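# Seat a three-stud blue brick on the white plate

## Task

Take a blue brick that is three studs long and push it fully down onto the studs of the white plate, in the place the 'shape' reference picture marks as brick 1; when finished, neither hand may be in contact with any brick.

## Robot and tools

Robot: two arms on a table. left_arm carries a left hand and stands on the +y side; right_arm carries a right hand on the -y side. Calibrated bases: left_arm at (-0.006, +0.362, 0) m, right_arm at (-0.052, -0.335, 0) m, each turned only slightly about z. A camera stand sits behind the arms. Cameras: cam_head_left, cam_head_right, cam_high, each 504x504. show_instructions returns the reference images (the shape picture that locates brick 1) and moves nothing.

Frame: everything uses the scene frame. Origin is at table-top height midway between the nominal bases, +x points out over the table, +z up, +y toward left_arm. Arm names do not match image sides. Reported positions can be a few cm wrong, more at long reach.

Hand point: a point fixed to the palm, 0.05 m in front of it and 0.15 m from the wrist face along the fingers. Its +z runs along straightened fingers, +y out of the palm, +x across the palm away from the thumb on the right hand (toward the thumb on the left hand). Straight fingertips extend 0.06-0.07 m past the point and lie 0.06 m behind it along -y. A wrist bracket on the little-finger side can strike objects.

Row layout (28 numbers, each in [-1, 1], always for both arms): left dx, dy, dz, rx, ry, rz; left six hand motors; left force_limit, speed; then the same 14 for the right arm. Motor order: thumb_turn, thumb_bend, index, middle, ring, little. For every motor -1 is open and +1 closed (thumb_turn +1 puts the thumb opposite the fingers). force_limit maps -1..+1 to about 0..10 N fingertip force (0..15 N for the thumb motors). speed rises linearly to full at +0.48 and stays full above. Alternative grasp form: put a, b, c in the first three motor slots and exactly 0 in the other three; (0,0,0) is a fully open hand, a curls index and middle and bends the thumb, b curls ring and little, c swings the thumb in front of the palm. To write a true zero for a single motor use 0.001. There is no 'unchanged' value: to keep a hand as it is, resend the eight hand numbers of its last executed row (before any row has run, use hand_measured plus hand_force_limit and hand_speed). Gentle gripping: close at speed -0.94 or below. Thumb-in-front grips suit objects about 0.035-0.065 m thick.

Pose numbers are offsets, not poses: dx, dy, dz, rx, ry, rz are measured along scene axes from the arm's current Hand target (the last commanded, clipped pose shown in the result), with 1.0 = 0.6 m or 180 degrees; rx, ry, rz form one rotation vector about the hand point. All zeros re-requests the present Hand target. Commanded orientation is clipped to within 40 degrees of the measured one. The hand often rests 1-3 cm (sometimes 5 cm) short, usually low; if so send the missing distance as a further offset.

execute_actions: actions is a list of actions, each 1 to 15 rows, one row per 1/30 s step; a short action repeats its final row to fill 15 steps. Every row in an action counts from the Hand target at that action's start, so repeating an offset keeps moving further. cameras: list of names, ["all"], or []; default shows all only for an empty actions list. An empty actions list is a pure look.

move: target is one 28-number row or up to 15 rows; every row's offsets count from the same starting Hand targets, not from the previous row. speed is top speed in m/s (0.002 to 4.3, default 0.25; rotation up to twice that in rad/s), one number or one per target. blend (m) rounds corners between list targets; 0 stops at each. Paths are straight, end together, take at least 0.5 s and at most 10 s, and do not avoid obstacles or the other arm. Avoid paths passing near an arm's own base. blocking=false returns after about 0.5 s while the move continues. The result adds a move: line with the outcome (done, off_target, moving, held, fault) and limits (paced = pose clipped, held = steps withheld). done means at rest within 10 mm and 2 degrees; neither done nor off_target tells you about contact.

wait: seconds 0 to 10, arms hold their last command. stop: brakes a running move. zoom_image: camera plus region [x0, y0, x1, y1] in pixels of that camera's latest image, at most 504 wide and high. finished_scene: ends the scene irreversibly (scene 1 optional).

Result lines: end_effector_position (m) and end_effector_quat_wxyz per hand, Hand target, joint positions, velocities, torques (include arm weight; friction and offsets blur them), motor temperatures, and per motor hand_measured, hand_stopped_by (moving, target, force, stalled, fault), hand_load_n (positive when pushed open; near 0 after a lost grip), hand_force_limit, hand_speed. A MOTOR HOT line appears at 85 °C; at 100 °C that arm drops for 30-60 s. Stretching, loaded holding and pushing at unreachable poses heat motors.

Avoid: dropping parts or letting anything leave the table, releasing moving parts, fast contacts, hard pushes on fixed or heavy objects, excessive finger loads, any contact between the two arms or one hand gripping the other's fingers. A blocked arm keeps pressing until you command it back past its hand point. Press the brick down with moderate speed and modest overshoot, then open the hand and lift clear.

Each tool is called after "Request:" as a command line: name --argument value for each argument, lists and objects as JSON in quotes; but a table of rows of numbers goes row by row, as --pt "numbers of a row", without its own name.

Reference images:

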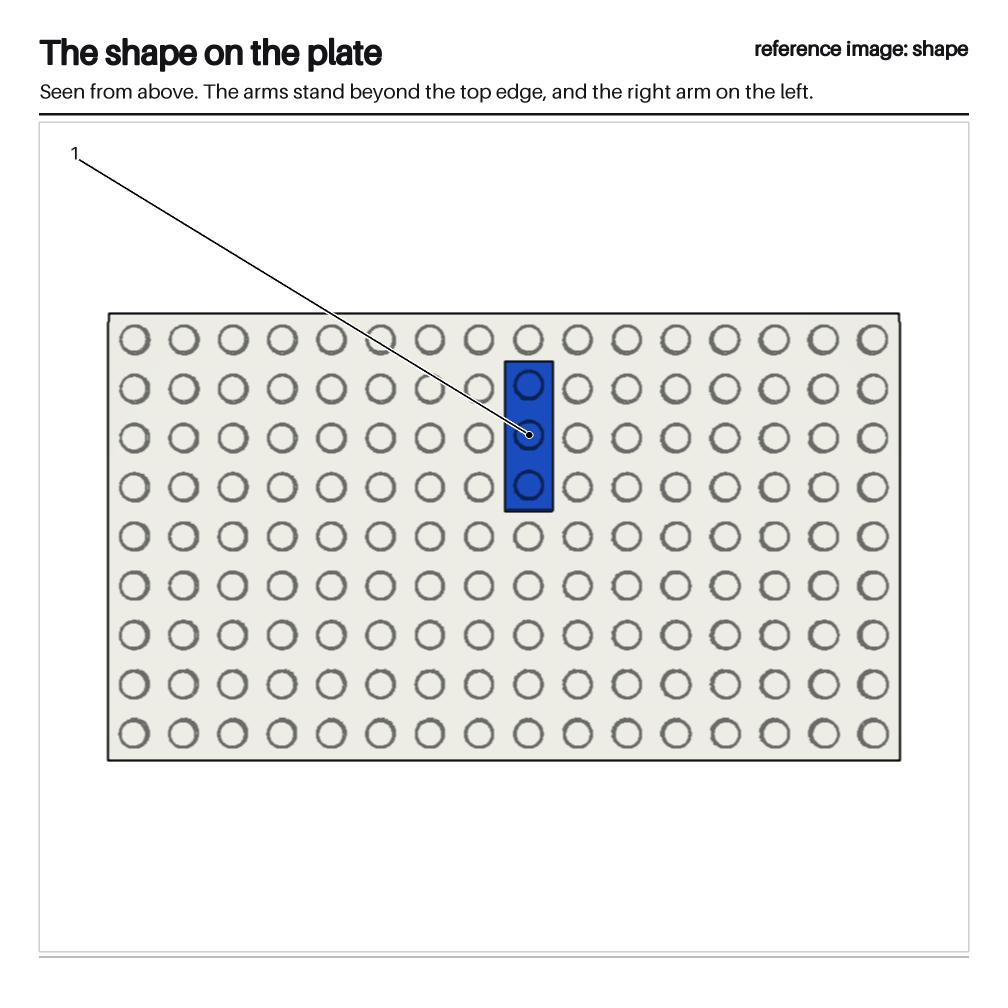

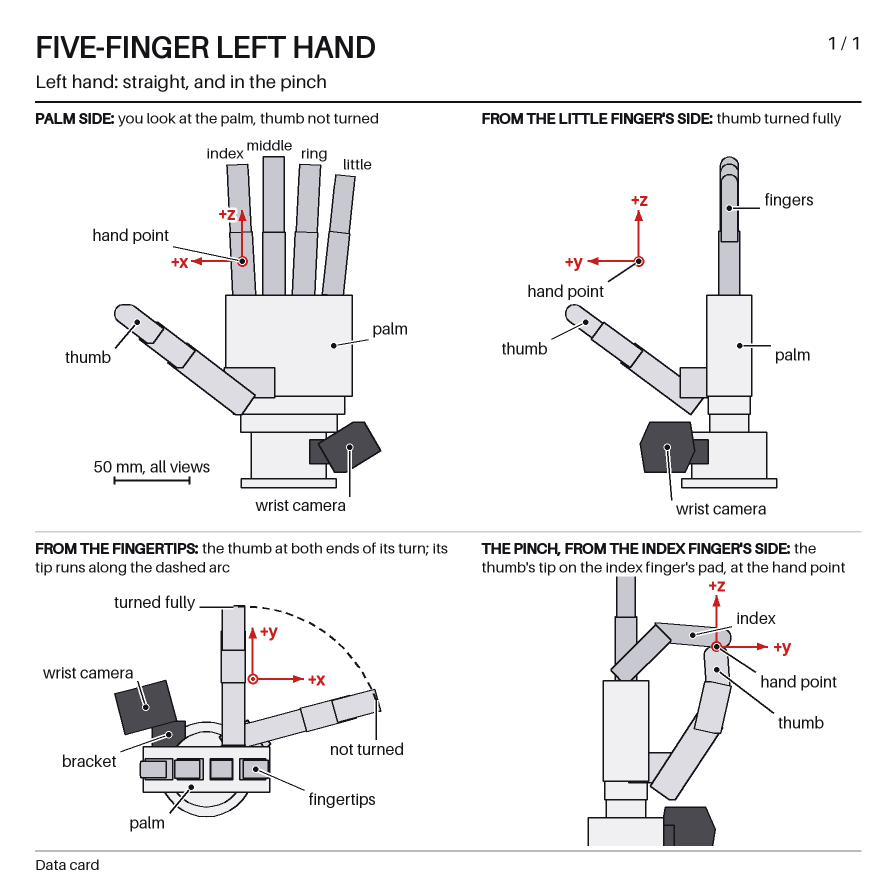

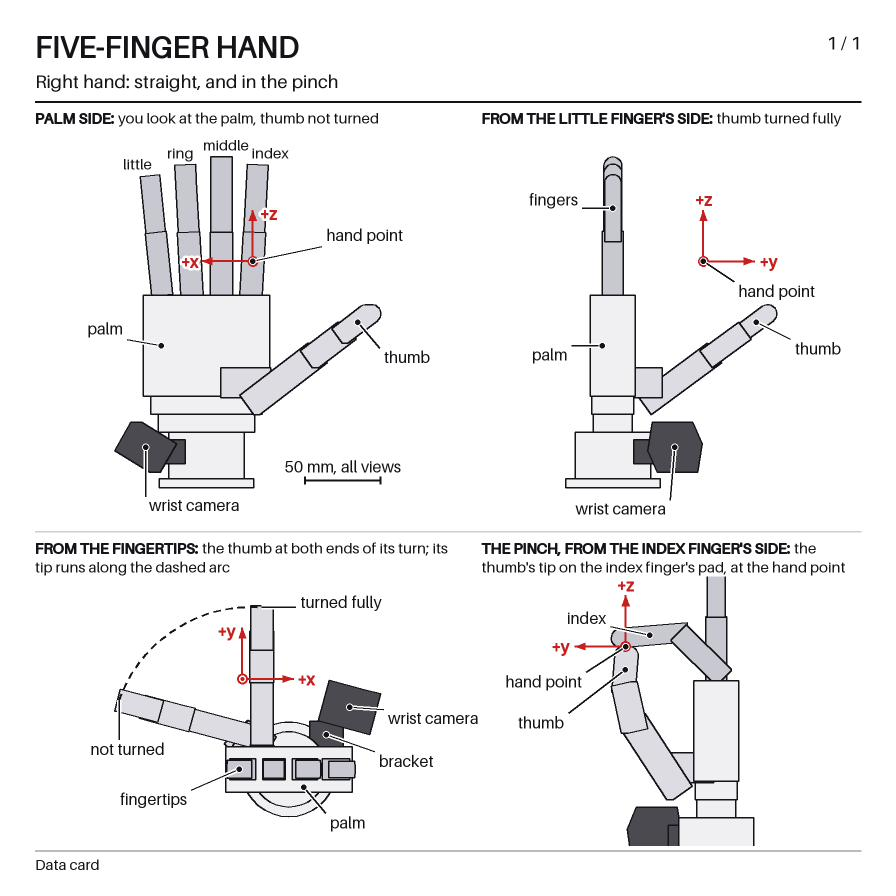

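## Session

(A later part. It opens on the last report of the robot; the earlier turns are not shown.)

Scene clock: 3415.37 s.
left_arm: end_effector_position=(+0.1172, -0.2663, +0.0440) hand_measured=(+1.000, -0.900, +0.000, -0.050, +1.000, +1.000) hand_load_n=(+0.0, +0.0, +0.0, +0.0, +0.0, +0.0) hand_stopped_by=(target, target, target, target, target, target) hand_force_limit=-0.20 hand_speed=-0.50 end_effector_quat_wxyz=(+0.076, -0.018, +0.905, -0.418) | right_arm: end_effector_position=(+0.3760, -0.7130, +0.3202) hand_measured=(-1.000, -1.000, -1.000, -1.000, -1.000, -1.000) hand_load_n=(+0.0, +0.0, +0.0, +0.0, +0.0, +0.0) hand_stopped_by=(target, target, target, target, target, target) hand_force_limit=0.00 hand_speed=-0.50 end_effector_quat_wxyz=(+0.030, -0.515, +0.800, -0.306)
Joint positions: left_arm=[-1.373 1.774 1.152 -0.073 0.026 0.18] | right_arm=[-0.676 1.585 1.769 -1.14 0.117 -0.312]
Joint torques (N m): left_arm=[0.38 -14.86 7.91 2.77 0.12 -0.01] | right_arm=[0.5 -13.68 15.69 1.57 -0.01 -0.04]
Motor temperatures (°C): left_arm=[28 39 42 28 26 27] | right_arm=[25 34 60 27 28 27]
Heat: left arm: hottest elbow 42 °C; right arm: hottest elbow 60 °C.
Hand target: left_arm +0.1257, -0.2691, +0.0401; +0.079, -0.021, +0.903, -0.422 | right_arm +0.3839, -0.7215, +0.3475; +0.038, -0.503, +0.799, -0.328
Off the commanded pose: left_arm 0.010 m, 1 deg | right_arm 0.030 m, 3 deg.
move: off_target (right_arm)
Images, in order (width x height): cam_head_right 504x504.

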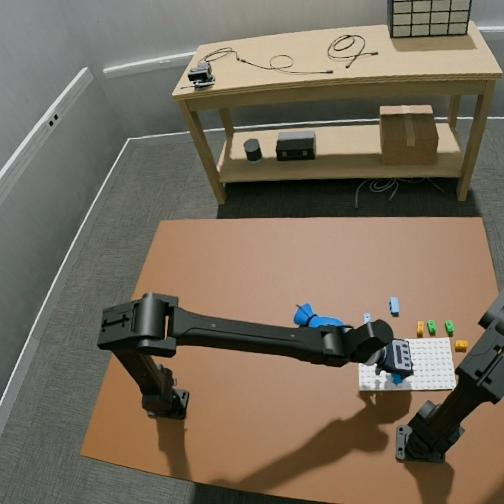

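Request:
move --pt "0 0 -0.017 0 0 0 1 -0.9 0 -0.05 1 1 -0.2 -0.5 0 0 0 0 0 0 0 0 0 0 0 0 0 -0.5" --pt "0 -0.035 -0.025 0 0 0 1 -0.9 0 -0.05 1 1 -0.2 -0.5 0 0 0 0 0 0 0 0 0 0 0 0 0 -0.5" --speed 0.05 --cameras '["cam_head_right", "cam_high"]'

Request:
zoom_image --camera "cam_head_right" --region '[375, 345, 425, 395]'

Request:
zoom_image --camera "cam_high" --region '[185, 145, 235, 195]'

Scene clock: 3423.33 s.
left_arm: end_effector_position=(+0.1178, -0.2672, +0.0258) hand_measured=(+1.000, -0.900, +0.000, -0.050, +1.000, +1.000) hand_load_n=(+0.0, +0.0, -1.5, -5.5, +0.0, +0.0) hand_stopped_by=(target, target, target, target, target, target) hand_force_limit=-0.20 hand_speed=-0.50 end_effector_quat_wxyz=(+0.075, -0.019, +0.908, -0.413) | right_arm: end_effector_position=(+0.3760, -0.7130, +0.3202) hand_measured=(-1.000, -1.000, -1.000, -1.000, -1.000, -1.000) hand_load_n=(+0.0, +0.0, +0.0, -0.5, +0.0, +0.0) hand_stopped_by=(target, target, target, target, target, target) hand_force_limit=0.00 hand_speed=-0.50 end_effector_quat_wxyz=(+0.030, -0.515, +0.800, -0.306)
Joint positions: left_arm=[-1.373 1.808 1.148 -0.046 0.024 0.18] | right_arm=[-0.676 1.585 1.769 -1.14 0.117 -0.312]
Joint torques (N m): left_arm=[-0.5 -12.57 11.48 2.29 -0.08 -0.06] | right_arm=[0.5 -13.57 15.71 1.57 -0.03 0.01]
Motor temperatures (°C): left_arm=[28 38 42 28 26 27] | right_arm=[25 34 60 27 28 27]
Heat: left arm: hottest elbow 42 °C; right arm: hottest elbow 60 °C.
Hand target: left_arm +0.1257, -0.2901, +0.0250; +0.079, -0.021, +0.903, -0.422 | right_arm +0.3839, -0.7215, +0.3475; +0.038, -0.503, +0.799, -0.328
Off the commanded pose: left_arm 0.024 m, 1 deg | right_arm 0.030 m, 3 deg.
move: off_target (left_arm, right_arm)
Images, in order (width x height): cam_head_right 504x504, cam_high 504x504.

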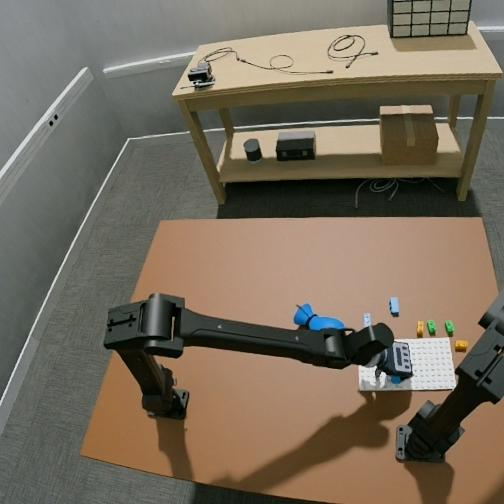

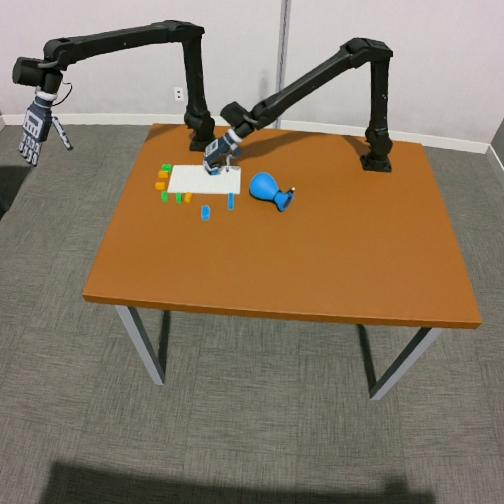

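Scaled by 10.080.

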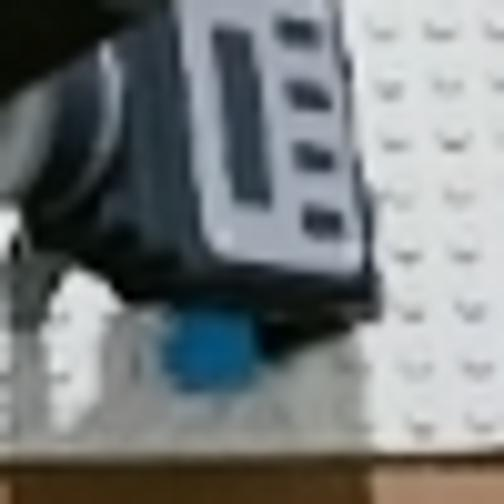

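Scaled by 10.080.

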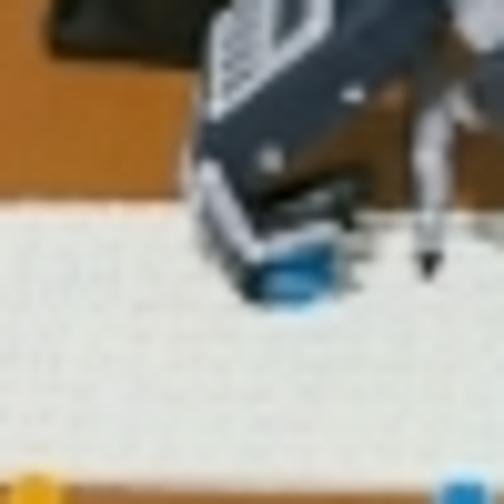

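Request:
move --target '[0, 0.005, 0, 0, 0, 0, 1, -0.38, 0, -0.05, 1, 1, -0.6, -0.8, 0,0,0,0,0,0, 0,0,0,0,0,0, 0,-0.5]' --speed 0.05 --cameras '["cam_head_right", "cam_high"]'

Request:
zoom_image --camera "cam_head_right" --region '[375, 345, 425, 395]'

Request:
zoom_image --camera "cam_high" --region '[185, 145, 235, 195]'

Scene clock: 3551.30 s.
left_arm: end_effector_position=(+0.1179, -0.2672, +0.0258) hand_measured=(+1.000, -0.380, +0.000, -0.050, +1.000, +1.000) hand_load_n=(+0.0, +0.0, -1.5, -6.0, +0.0, +0.0) hand_stopped_by=(target, target, target, target, target, target) hand_force_limit=-0.60 hand_speed=-0.80 end_effector_quat_wxyz=(+0.076, -0.019, +0.908, -0.413) | right_arm: end_effector_position=(+0.3760, -0.7130, +0.3202) hand_measured=(-1.000, -1.000, -1.000, -1.000, -1.000, -1.000) hand_load_n=(+0.0, +0.0, +0.0, +0.0, +0.0, +0.0) hand_stopped_by=(target, target, target, target, target, target) hand_force_limit=0.00 hand_speed=-0.50 end_effector_quat_wxyz=(+0.030, -0.515, +0.800, -0.306)
Joint positions: left_arm=[-1.373 1.808 1.148 -0.046 0.023 0.18] | right_arm=[-0.676 1.585 1.769 -1.14 0.117 -0.312]
Joint torques (N m): left_arm=[-0.38 -12.86 10.89 2.41 -0.02 -0.06] | right_arm=[0.32 -13.45 15.72 1.63 0 -0.03]
Motor temperatures (°C): left_arm=[28 35 52 28 26 27] | right_arm=[25 34 60 27 28 27]
Heat: left arm: hottest elbow 52 °C; right arm: hottest elbow 60 °C.
Hand target: left_arm +0.1258, -0.2870, +0.0250; +0.079, -0.021, +0.903, -0.422 | right_arm +0.3839, -0.7215, +0.3475; +0.038, -0.503, +0.799, -0.328
Off the commanded pose: left_arm 0.021 m, 1 deg | right_arm 0.030 m, 3 deg.
move: off_target (left_arm, right_arm)
Images, in order (width x height): cam_head_right 504x504, cam_high 504x504.

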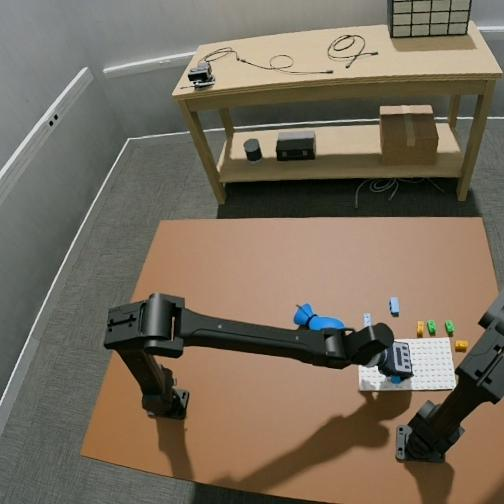

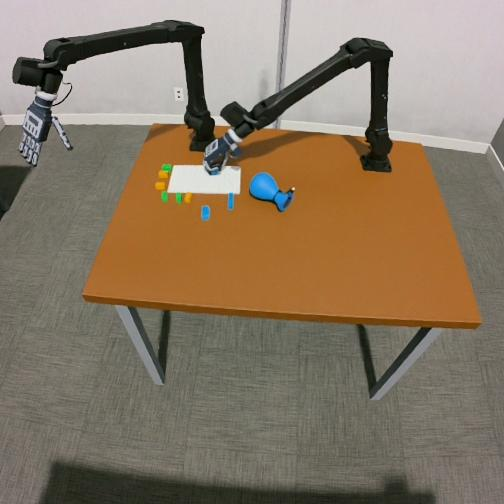

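Scaled by 10.080.

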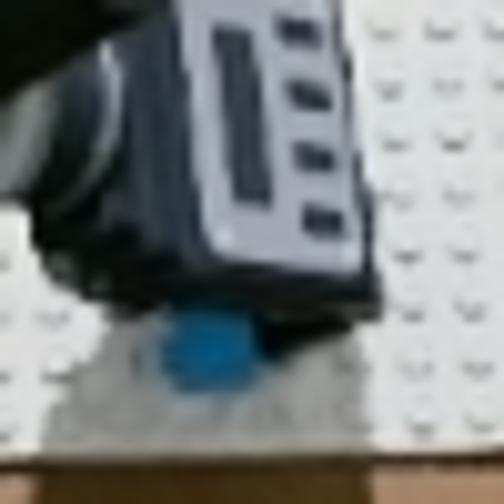

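Scaled by 10.080.

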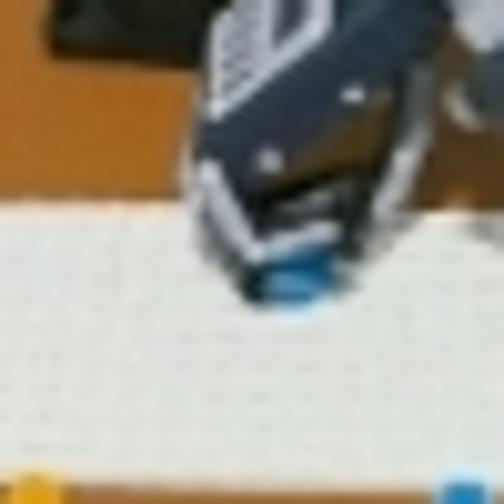

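Request:
move --target '[0, 0.0, 0, 0, 0, 0, 1, -0.3, 0, -0.05, 1, 1, -0.6, -0.85, 0,0,0,0,0,0, 0,0,0,0,0,0, 0,-0.5]' --speed 0.05 --cameras '["cam_head_right", "cam_high"]'

Request:
zoom_image --camera "cam_head_right" --region '[375, 345, 425, 395]'

Request:
zoom_image --camera "cam_high" --region '[185, 145, 235, 195]'

Scene clock: 3555.20 s.
left_arm: end_effector_position=(+0.1179, -0.2672, +0.0258) hand_measured=(+1.000, -0.318, +0.000, -0.050, +1.000, +1.000) hand_load_n=(-1.0, +3.0, +0.5, -5.5, +0.0, +0.0) hand_stopped_by=(target, force, target, target, target, target) hand_force_limit=-0.60 hand_speed=-0.85 end_effector_quat_wxyz=(+0.076, -0.019, +0.908, -0.413) | right_arm: end_effector_position=(+0.3760, -0.7130, +0.3202) hand_measured=(-1.000, -1.000, -1.000, -1.000, -1.000, -1.000) hand_load_n=(+0.0, +0.0, +0.0, +0.0, -0.5, +0.0) hand_stopped_by=(target, target, target, target, target, target) hand_force_limit=0.00 hand_speed=-0.50 end_effector_quat_wxyz=(+0.030, -0.515, +0.800, -0.306)
Joint positions: left_arm=[-1.373 1.808 1.148 -0.046 0.023 0.18] | right_arm=[-0.676 1.585 1.769 -1.14 0.117 -0.312]
Joint torques (N m): left_arm=[-0.32 -12.86 10.91 2.41 -0.02 -0.06] | right_arm=[0.32 -13.92 15.75 1.48 0 -0.02]
Motor temperatures (°C): left_arm=[28 35 52 28 26 27] | right_arm=[25 34 60 27 28 27]
Heat: left arm: hottest elbow 52 °C; right arm: hottest elbow 60 °C.
Hand target: left_arm +0.1258, -0.2870, +0.0250; +0.079, -0.021, +0.903, -0.422 | right_arm +0.3839, -0.7215, +0.3475; +0.038, -0.503, +0.799, -0.328
Off the commanded pose: left_arm 0.021 m, 1 deg | right_arm 0.030 m, 3 deg.
move: off_target (left_arm, right_arm)
Images, in order (width x height): cam_head_right 504x504, cam_high 504x504.

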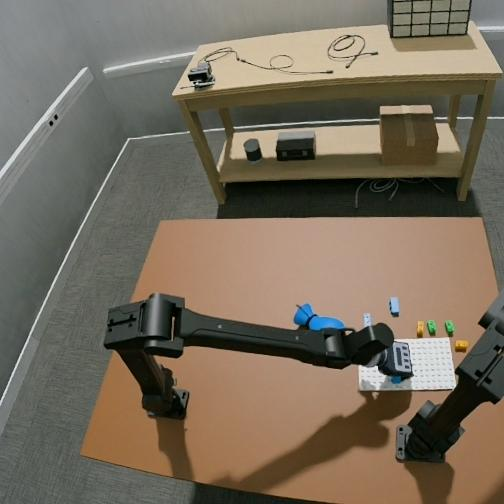

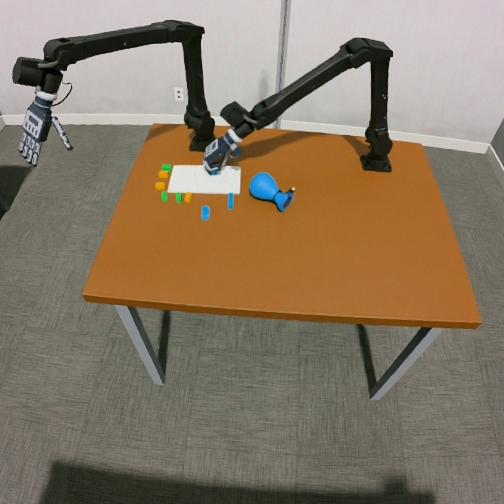

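Scaled by 10.080.

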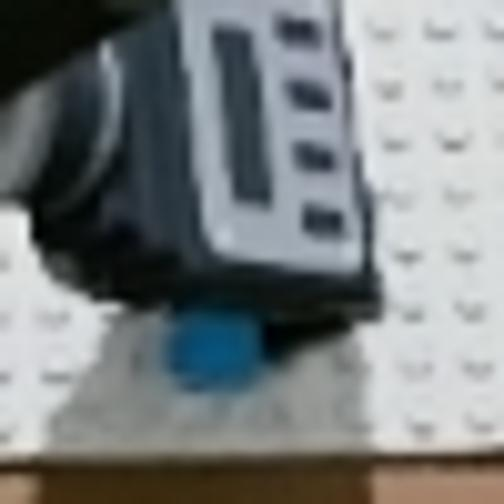

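Scaled by 10.080.

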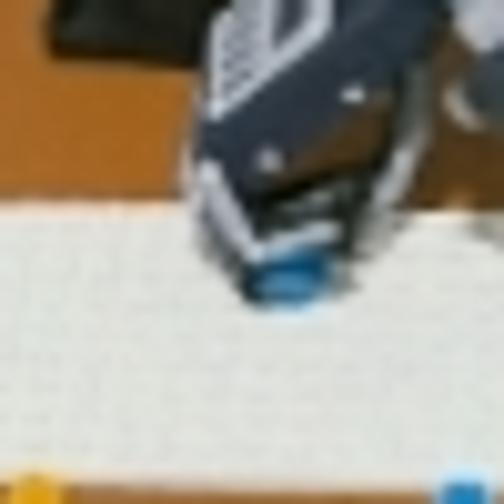

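Request:
move --target '[0, 0.0, 0, 0, 0, 0, 1, -0.22, 0, -0.05, 1, 1, -0.1, -0.85, 0,0,0,0,0,0, 0,0,0,0,0,0, 0,-0.5]' --speed 0.05 --cameras '["cam_head_right", "cam_high"]'

Request:
zoom_image --camera "cam_head_right" --region '[375, 345, 425, 395]'

Request:
zoom_image --camera "cam_high" --region '[185, 145, 235, 195]'

Scene clock: 3559.90 s.
left_arm: end_effector_position=(+0.1179, -0.2672, +0.0258) hand_measured=(+1.000, -0.300, +0.000, -0.050, +1.000, +1.000) hand_load_n=(-1.0, +7.0, +2.5, -4.5, +0.0, +0.0) hand_stopped_by=(target, force, target, target, target, target) hand_force_limit=-0.10 hand_speed=-0.85 end_effector_quat_wxyz=(+0.076, -0.019, +0.908, -0.413) | right_arm: end_effector_position=(+0.3760, -0.7130, +0.3202) hand_measured=(-1.000, -1.000, -1.000, -1.000, -1.000, -1.000) hand_load_n=(+0.0, +0.0, +0.0, +0.0, +0.0, +0.0) hand_stopped_by=(target, target, target, target, target, target) hand_force_limit=0.00 hand_speed=-0.50 end_effector_quat_wxyz=(+0.030, -0.515, +0.800, -0.306)
Joint positions: left_arm=[-1.373 1.808 1.148 -0.046 0.023 0.18] | right_arm=[-0.676 1.585 1.769 -1.14 0.117 -0.312]
Joint torques (N m): left_arm=[-0.32 -12.86 10.91 2.41 -0.02 -0.06] | right_arm=[0.26 -13.51 15.73 1.46 -0.01 -0.01]
Motor temperatures (°C): left_arm=[28 35 52 28 26 27] | right_arm=[25 34 60 27 28 27]
Heat: left arm: hottest elbow 52 °C; right arm: hottest elbow 60 °C.
Hand target: left_arm +0.1258, -0.2870, +0.0250; +0.079, -0.021, +0.903, -0.422 | right_arm +0.3839, -0.7215, +0.3475; +0.038, -0.503, +0.799, -0.328
Off the commanded pose: left_arm 0.021 m, 1 deg | right_arm 0.030 m, 3 deg.
move: off_target (left_arm, right_arm)
Images, in order (width x height): cam_head_right 504x504, cam_high 504x504.

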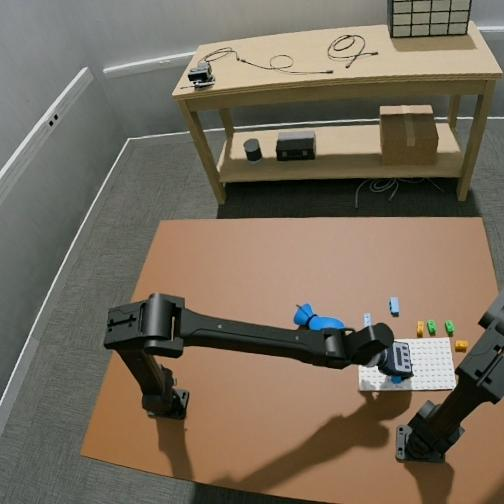

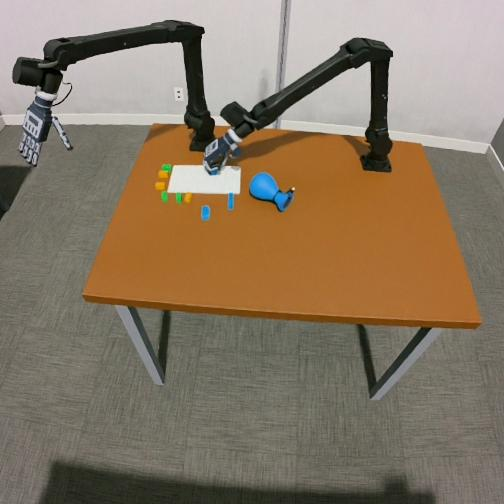

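Scaled by 10.080.

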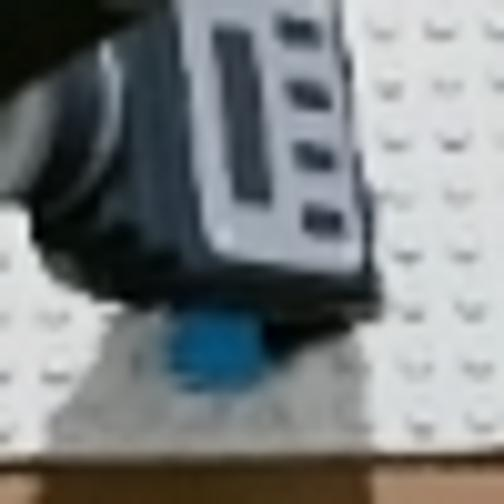

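Scaled by 10.080.

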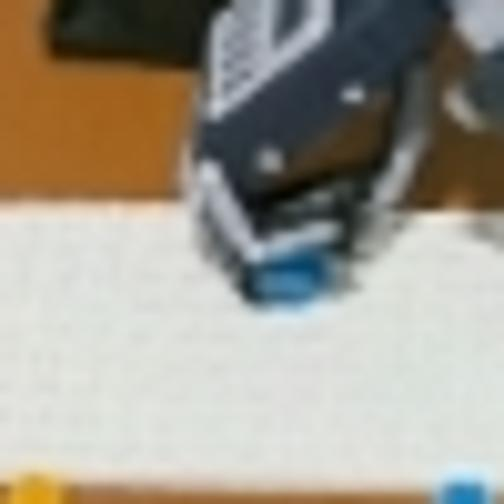

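Request:
move --target '[0, 0.0, 0.1, 0, 0, 0, 1, -0.22, 0, -0.05, 1, 1, -0.1, -0.85, 0,0,0,0,0,0, 0,0,0,0,0,0, 0,-0.5]' --speed 0.08 --cameras '["cam_head_right", "cam_high"]'

Request:
zoom_image --camera "cam_head_right" --region '[370, 335, 430, 395]'

Request:
zoom_image --camera "cam_high" --region '[185, 135, 245, 195]'

Scene clock: 3731.33 s.
left_arm: end_effector_position=(+0.1174, -0.2651, +0.0508) hand_measured=(+1.000, -0.300, +0.000, -0.050, +1.000, +1.000) hand_load_n=(-1.5, +5.5, +5.5, +0.0, +0.0, +0.0) hand_stopped_by=(target, force, target, target, target, target) hand_force_limit=-0.10 hand_speed=-0.85 end_effector_quat_wxyz=(+0.072, -0.019, +0.915, -0.396) | right_arm: end_effector_position=(+0.3760, -0.7130, +0.3202) hand_measured=(-1.000, -1.000, -1.000, -1.000, -1.000, -1.000) hand_load_n=(+0.0, +0.0, +0.0, +0.0, +0.0, +0.0) hand_stopped_by=(target, target, target, target, target, target) hand_force_limit=0.00 hand_speed=-0.50 end_effector_quat_wxyz=(+0.030, -0.515, +0.800, -0.306)
Joint positions: left_arm=[-1.373 1.773 1.197 -0.166 0.023 0.18] | right_arm=[-0.676 1.585 1.769 -1.14 0.117 -0.312]
Joint torques (N m): left_arm=[-0.32 -17.55 11.9 1.22 -0.02 -0.06] | right_arm=[-0.09 -13.63 15.73 1.55 -0.04 -0.03]
Motor temperatures (°C): left_arm=[28 34 52 28 26 27] | right_arm=[25 34 60 27 28 27]
Heat: left arm: hottest elbow 52 °C; right arm: hottest elbow 60 °C.
Hand target: left_arm +0.1258, -0.2870, +0.0850; +0.079, -0.021, +0.903, -0.422 | right_arm +0.3839, -0.7215, +0.3475; +0.038, -0.503, +0.799, -0.328
Off the commanded pose: left_arm 0.041 m, 3 deg | right_arm 0.030 m, 3 deg.
move: off_target (left_arm, right_arm)
Images, in order (width x height): cam_head_right 504x504, cam_high 504x504.

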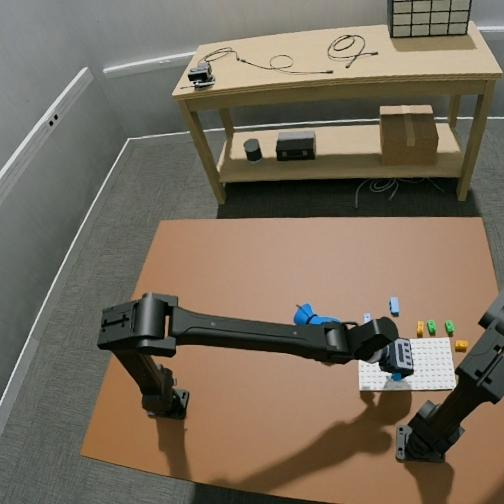

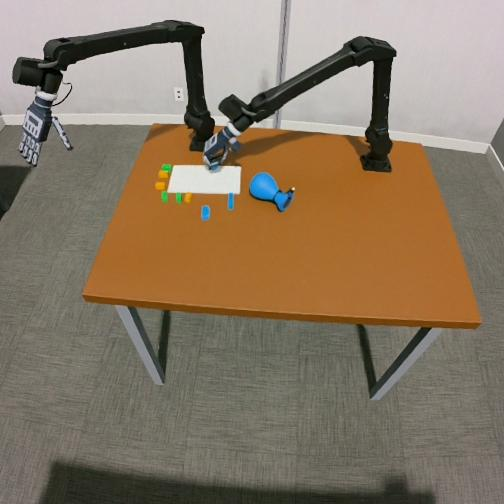

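Scaled by 8.400.

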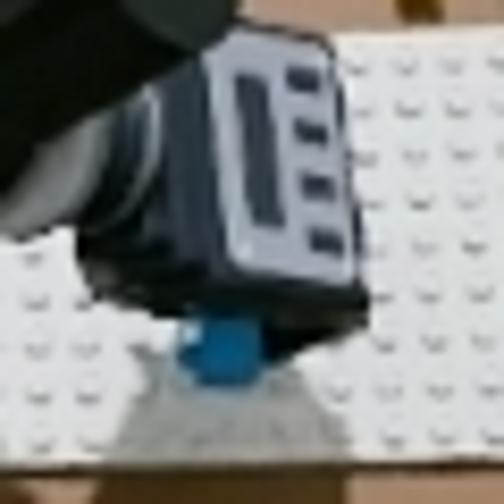

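Scaled by 8.400.

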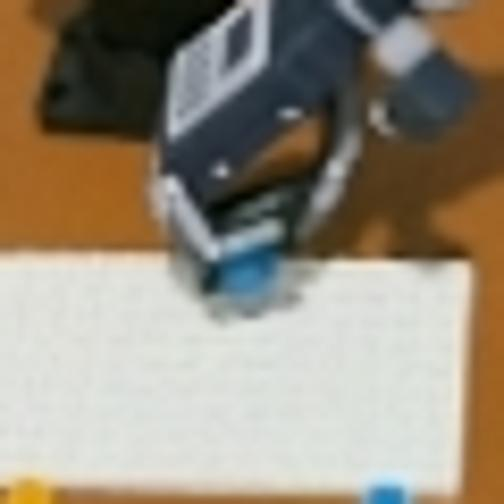

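Request:
move --target '[0, 0.0, 0.05, 0, 0, 0, 1, -0.22, 0, 0.1, 1, 1, -0.5, -0.9, 0,0,0,0,0,0, 0,0,0,0,0,0, 0,-0.5]' --speed 0.08 --cameras '["cam_head_right", "cam_high"]'

Request:
zoom_image --camera "cam_head_right" --region '[370, 335, 430, 395]'

Request:
zoom_image --camera "cam_high" --region '[185, 135, 245, 195]'

Scene clock: 3736.80 s.
left_arm: end_effector_position=(+0.1177, -0.2664, +0.0808) hand_measured=(+1.000, -0.300, +0.000, -0.034, +1.000, +1.000) hand_load_n=(+0.5, +7.0, +4.0, +4.0, +0.0, +0.0) hand_stopped_by=(target, force, target, force, target, target) hand_force_limit=-0.50 hand_speed=-0.90 end_effector_quat_wxyz=(+0.072, -0.019, +0.915, -0.397) | right_arm: end_effector_position=(+0.3760, -0.7130, +0.3202) hand_measured=(-1.000, -1.000, -1.000, -1.000, -1.000, -1.000) hand_load_n=(+0.0, +0.0, +0.0, +0.0, +0.0, +0.0) hand_stopped_by=(target, target, target, target, target, target) hand_force_limit=0.00 hand_speed=-0.50 end_effector_quat_wxyz=(+0.030, -0.515, +0.800, -0.306)
Joint positions: left_arm=[-1.373 1.736 1.234 -0.24 0.023 0.18] | right_arm=[-0.676 1.585 1.769 -1.14 0.117 -0.312]
Joint torques (N m): left_arm=[-0.32 -17.2 12.3 1.26 -0.02 -0.06] | right_arm=[0.09 -13.63 15.72 1.57 -0.03 -0.02]
Motor temperatures (°C): left_arm=[28 35 51 28 26 27] | right_arm=[25 34 60 27 28 27]
Heat: left arm: hottest elbow 51 °C; right arm: hottest elbow 60 °C.
Hand target: left_arm +0.1258, -0.2871, +0.1152; +0.079, -0.021, +0.903, -0.422 | right_arm +0.3839, -0.7215, +0.3475; +0.038, -0.503, +0.799, -0.328
Off the commanded pose: left_arm 0.041 m, 3 deg | right_arm 0.030 m, 3 deg.
move: off_target (left_arm, right_arm)
Images, in order (width x height): cam_head_right 504x504, cam_high 504x504.

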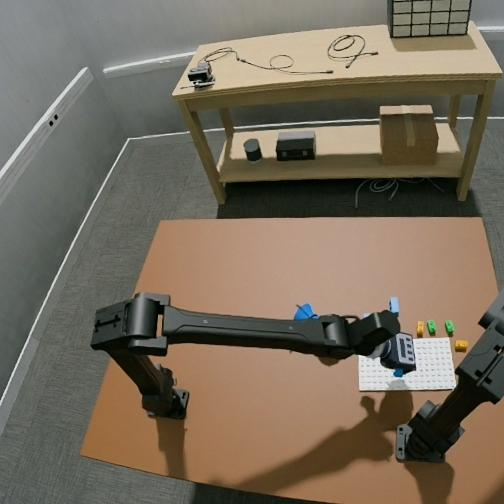

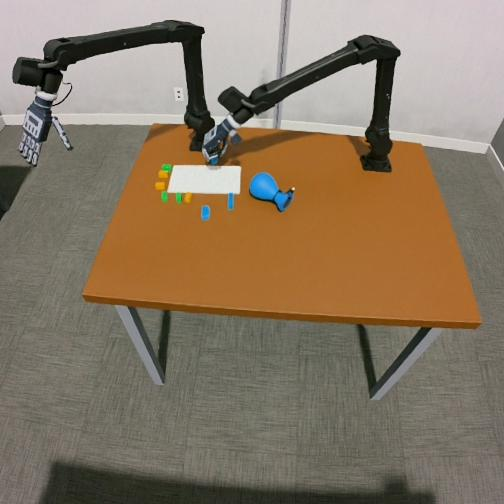

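Scaled by 8.400.

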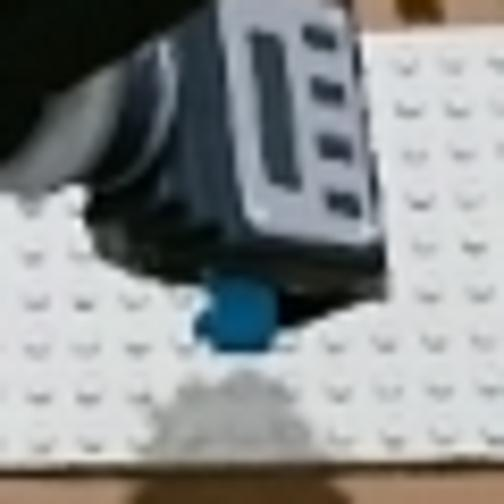

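Scaled by 8.400.

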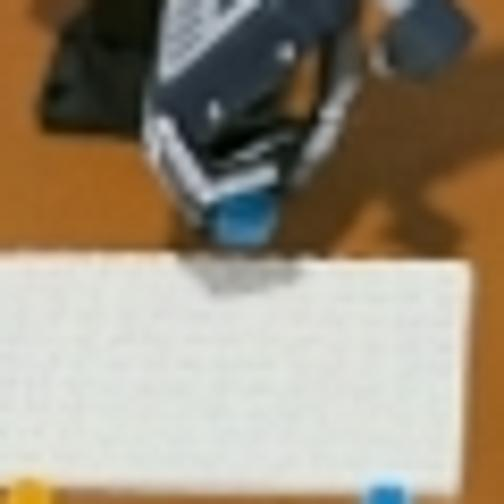

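Request:
move --target '[0, 0.02, 0.02, 0.32, 0.055, 0, 1, -0.22, 0, 0.1, 1, 1, -0.5, -0.9, 0,0,0,0,0,0, 0,0,0,0,0,0, 0,-0.5]' --speed 0.2 --cameras '["cam_head_right", "cam_high", "cam_head_left"]'

Request:
zoom_image --camera "cam_head_right" --region '[370, 335, 430, 395]'

Request:
zoom_image --camera "cam_high" --region '[185, 135, 245, 195]'

Scene clock: 3746.97 s.
left_arm: end_effector_position=(+0.1278, -0.2635, +0.1155) hand_measured=(+1.000, -0.300, +0.000, -0.034, +1.000, +1.000) hand_load_n=(+0.0, +7.0, +4.0, +4.0, +0.0, +0.0) hand_stopped_by=(target, force, target, force, target, target) hand_force_limit=-0.50 hand_speed=-0.90 end_effector_quat_wxyz=(+0.010, -0.026, +0.999, +0.026) | right_arm: end_effector_position=(+0.3760, -0.7130, +0.3202) hand_measured=(-1.000, -1.000, -1.000, -1.000, -1.000, -1.000) hand_load_n=(+0.0, +0.0, +0.0, +0.0, -0.5, +0.0) hand_stopped_by=(target, target, target, target, target, target) hand_force_limit=0.00 hand_speed=-0.50 end_effector_quat_wxyz=(+0.030, -0.515, +0.800, -0.306)
Joint positions: left_arm=[-1.373 2.347 2.419 -1.69 -0.031 0.18] | right_arm=[-0.676 1.585 1.769 -1.14 0.117 -0.312]
Joint torques (N m): left_arm=[-1.55 -22.18 11.95 -0.2 -0.11 0.01] | right_arm=[0.15 -13.74 15.64 1.5 -0.02 -0.05]
Motor temperatures (°C): left_arm=[28 36 52 28 26 27] | right_arm=[25 34 60 27 28 27]
Heat: left arm: hottest elbow 52 °C; right arm: hottest elbow 60 °C.
Hand target: left_arm +0.1258, -0.2750, +0.1271; +0.005, -0.015, +0.998, +0.068 | right_arm +0.3839, -0.7215, +0.3475; +0.038, -0.503, +0.799, -0.328
Off the commanded pose: left_arm 0.017 m, 5 deg | right_arm 0.030 m, 3 deg.
joint sent to its limit (left arm) — joint 4 (wrist pitch), lower limit. The joint targets are off in orientation, not in position.
move: off_target (left_arm, right_arm)

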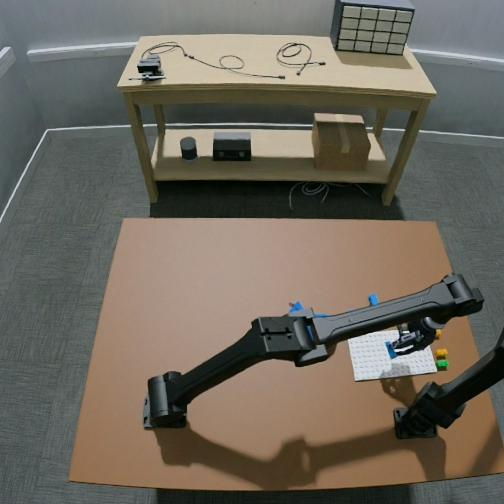

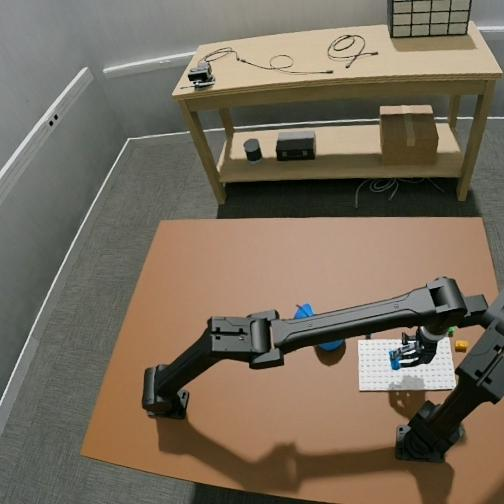

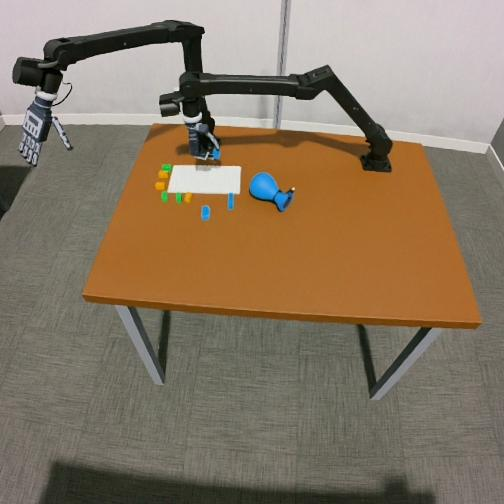

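Scaled by 8.400.

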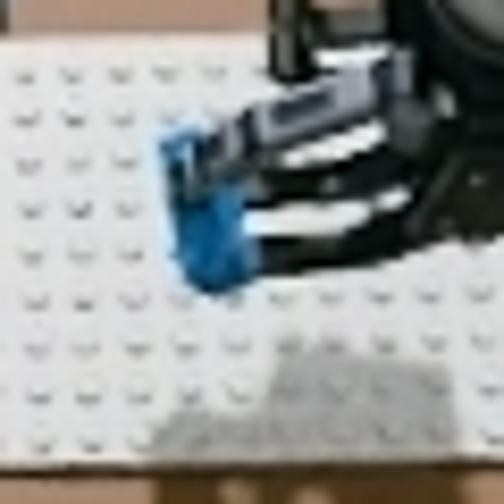

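Scaled by 8.400.

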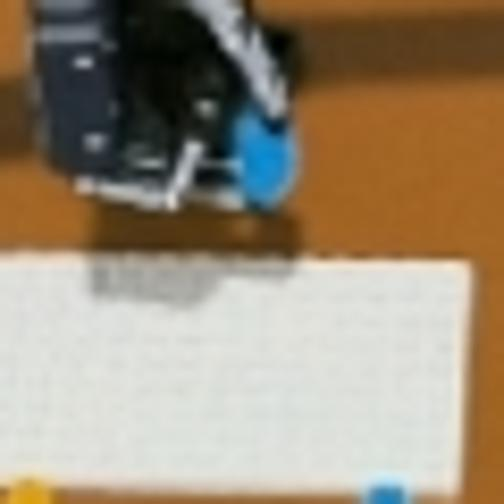

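Request:
zoom_image --camera "cam_high" --region '[200, 140, 230, 170]'

Request:
zoom_image --camera "cam_head_right" --region '[382, 342, 412, 378]'

Scaled by 16.800.

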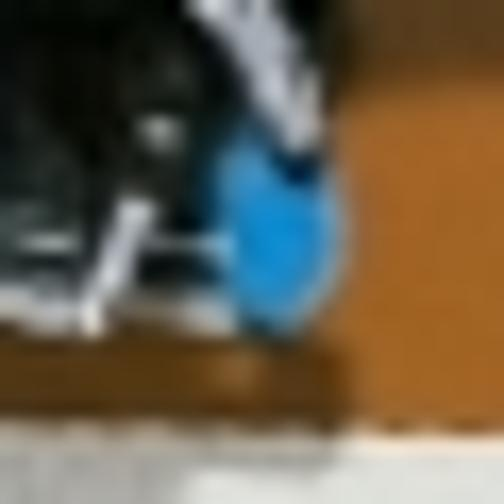

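Scaled by 14.000.

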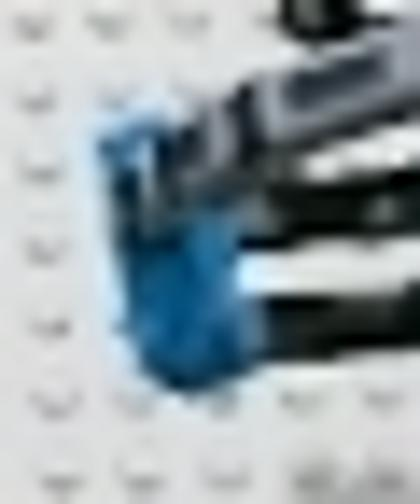

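Request:
move --target '[0, -0.012, -0.07, -0.32, -0.055, 0, 1, -0.22, 0, 0.1, 1, 1, -0.5, -0.9, 0,0,0,0,0,0, 0,0,0,0,0,0, 0,-0.5]' --speed 0.2 --cameras '["cam_head_right"]'

Scene clock: 3808.47 s.
left_arm: end_effector_position=(+0.1210, -0.2779, +0.0686) hand_measured=(+1.000, -0.300, +0.000, -0.034, +1.000, +1.000) hand_load_n=(+0.0, +7.0, +4.0, +4.0, +0.0, +0.0) hand_stopped_by=(target, force, target, force, target, target) hand_force_limit=-0.50 hand_speed=-0.90 end_effector_quat_wxyz=(+0.075, -0.020, +0.912, -0.403) | right_arm: end_effector_position=(+0.3760, -0.7130, +0.3202) hand_measured=(-1.000, -1.000, -1.000, -1.000, -1.000, -1.000) hand_load_n=(+0.0, +0.0, +0.0, +0.0, +0.0, +0.0) hand_stopped_by=(target, target, target, target, target, target) hand_force_limit=0.00 hand_speed=-0.50 end_effector_quat_wxyz=(+0.030, -0.515, +0.800, -0.306)
Joint positions: left_arm=[-1.373 1.774 1.245 -0.197 0.021 0.18] | right_arm=[-0.676 1.585 1.769 -1.14 0.117 -0.312]
Joint torques (N m): left_arm=[-0.15 -18.43 7.9 2.85 0.12 -0.05] | right_arm=[0.38 -13.57 15.54 1.52 -0.03 0]
Motor temperatures (°C): left_arm=[28 40 50 28 26 27] | right_arm=[25 34 60 27 28 27]
Heat: left arm: hottest elbow 50 °C; right arm: hottest elbow 60 °C.
Hand target: left_arm +0.1258, -0.2822, +0.0849; +0.079, -0.021, +0.903, -0.422 | right_arm +0.3839, -0.7215, +0.3475; +0.038, -0.503, +0.799, -0.328
Off the commanded pose: left_arm 0.018 m, 2 deg | right_arm 0.030 m, 3 deg.
move: off_target (left_arm, right_arm)
Images, in order (width x height): cam_head_right 504x504.

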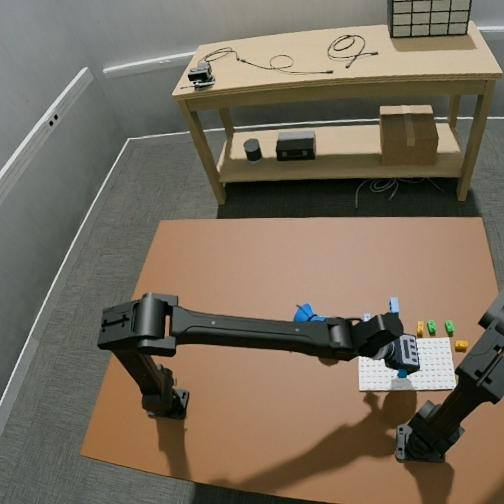

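Request:
move --target '[0, 0.012, -0.104, 0, 0, 0, 1, -0.22, 0, 0.1, 1, 1, -0.5, -0.9, 0,0,0,0,0,0, 0,0,0,0,0,0, 0,-0.5]' --speed 0.08 --cameras '["cam_head_right"]'

Scene clock: 3814.93 s.
left_arm: end_effector_position=(+0.1194, -0.2737, +0.0294) hand_measured=(+1.000, -0.300, +0.000, -0.034, +1.000, +1.000) hand_load_n=(+0.5, +7.0, +4.0, +4.0, +0.0, +0.0) hand_stopped_by=(target, force, target, force, target, target) hand_force_limit=-0.50 hand_speed=-0.90 end_effector_quat_wxyz=(+0.077, -0.019, +0.904, -0.420) | right_arm: end_effector_position=(+0.3760, -0.7130, +0.3202) hand_measured=(-1.000, -1.000, -1.000, -1.000, -1.000, -1.000) hand_load_n=(-0.5, +0.0, +0.0, +0.0, +0.0, -0.5) hand_stopped_by=(target, target, target, target, target, target) hand_force_limit=0.00 hand_speed=-0.50 end_effector_quat_wxyz=(+0.030, -0.515, +0.800, -0.306)
Joint positions: left_arm=[-1.373 1.813 1.159 -0.036 0.023 0.18] | right_arm=[-0.676 1.585 1.769 -1.14 0.117 -0.312]
Joint torques (N m): left_arm=[0.15 -15.09 7.57 2.77 0.12 -0.03] | right_arm=[-0.15 -13.33 15.72 1.5 -0.05 -0.02]
Motor temperatures (°C): left_arm=[28 40 50 28 26 27] | right_arm=[25 34 60 27 28 27]
Heat: left arm: hottest elbow 50 °C; right arm: hottest elbow 60 °C.
Hand target: left_arm +0.1258, -0.2751, +0.0228; +0.079, -0.021, +0.903, -0.422 | right_arm +0.3839, -0.7215, +0.3475; +0.038, -0.503, +0.799, -0.328
Off the commanded pose: left_arm 0.009 m, 0 deg | right_arm 0.030 m, 3 deg.
move: off_target (right_arm)
Images, in order (width x height): cam_head_right 504x504.

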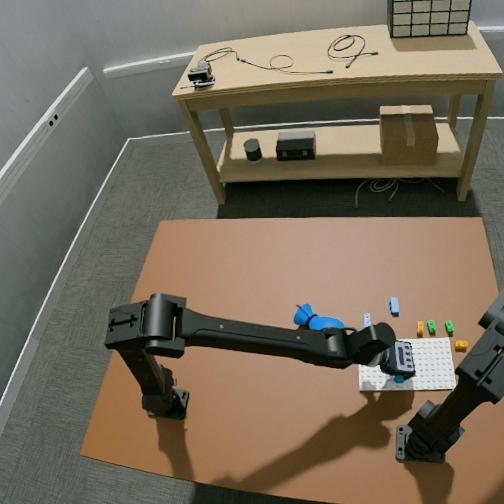

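Request:
move --target '[0, 0.016, -0.007, 0, 0, 0, 1, -0.22, 0, 0.1, 1, 1, -0.5, -0.9, 0,0,0,0,0,0, 0,0,0,0,0,0, 0,-0.5]' --speed 0.06 --cameras '["cam_head_right"]'

Request:
zoom_image --camera "cam_head_right" --region '[375, 345, 425, 395]'

Scene clock: 3821.43 s.
left_arm: end_effector_position=(+0.1193, -0.2729, +0.0276) hand_measured=(+1.000, -0.300, +0.000, -0.034, +1.000, +1.000) hand_load_n=(+0.5, +7.5, +3.5, +3.0, +0.0, +0.0) hand_stopped_by=(target, force, target, force, target, target) hand_force_limit=-0.50 hand_speed=-0.90 end_effector_quat_wxyz=(+0.077, -0.018, +0.901, -0.427) | right_arm: end_effector_position=(+0.3760, -0.7130, +0.3202) hand_measured=(-1.000, -1.000, -1.000, -1.000, -1.000, -1.000) hand_load_n=(+0.0, +0.0, +0.0, +0.0, +0.0, +0.0) hand_stopped_by=(target, target, target, target, target, target) hand_force_limit=0.00 hand_speed=-0.50 end_effector_quat_wxyz=(+0.030, -0.515, +0.800, -0.306)
Joint positions: left_arm=[-1.372 1.811 1.142 -0.003 0.027 0.18] | right_arm=[-0.676 1.585 1.769 -1.14 0.117 -0.312]
Joint torques (N m): left_arm=[0.38 -15.85 6.46 2.18 0.12 -0.01] | right_arm=[0.09 -13.45 15.65 1.58 -0.05 -0.02]
Motor temperatures (°C): left_arm=[28 39 50 28 26 27] | right_arm=[25 34 60 27 28 27]
Heat: left arm: hottest elbow 50 °C; right arm: hottest elbow 60 °C.
Hand target: left_arm +0.1258, -0.2655, +0.0186; +0.079, -0.021, +0.903, -0.422 | right_arm +0.3839, -0.7215, +0.3475; +0.038, -0.503, +0.799, -0.328
Off the commanded pose: left_arm 0.013 m, 1 deg | right_arm 0.030 m, 3 deg.
move: off_target (left_arm, right_arm)
Images, in order (width x height): cam_head_right 504x504.

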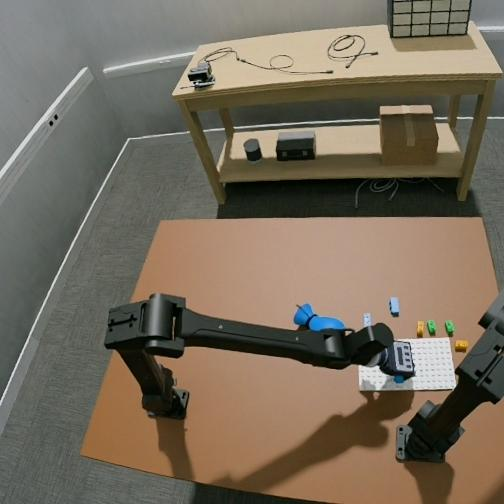

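Scaled by 10.080.

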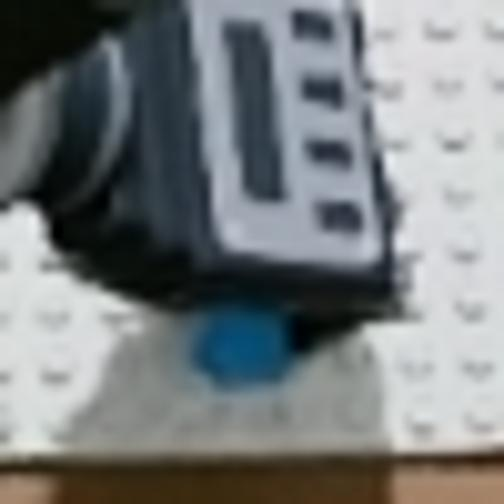

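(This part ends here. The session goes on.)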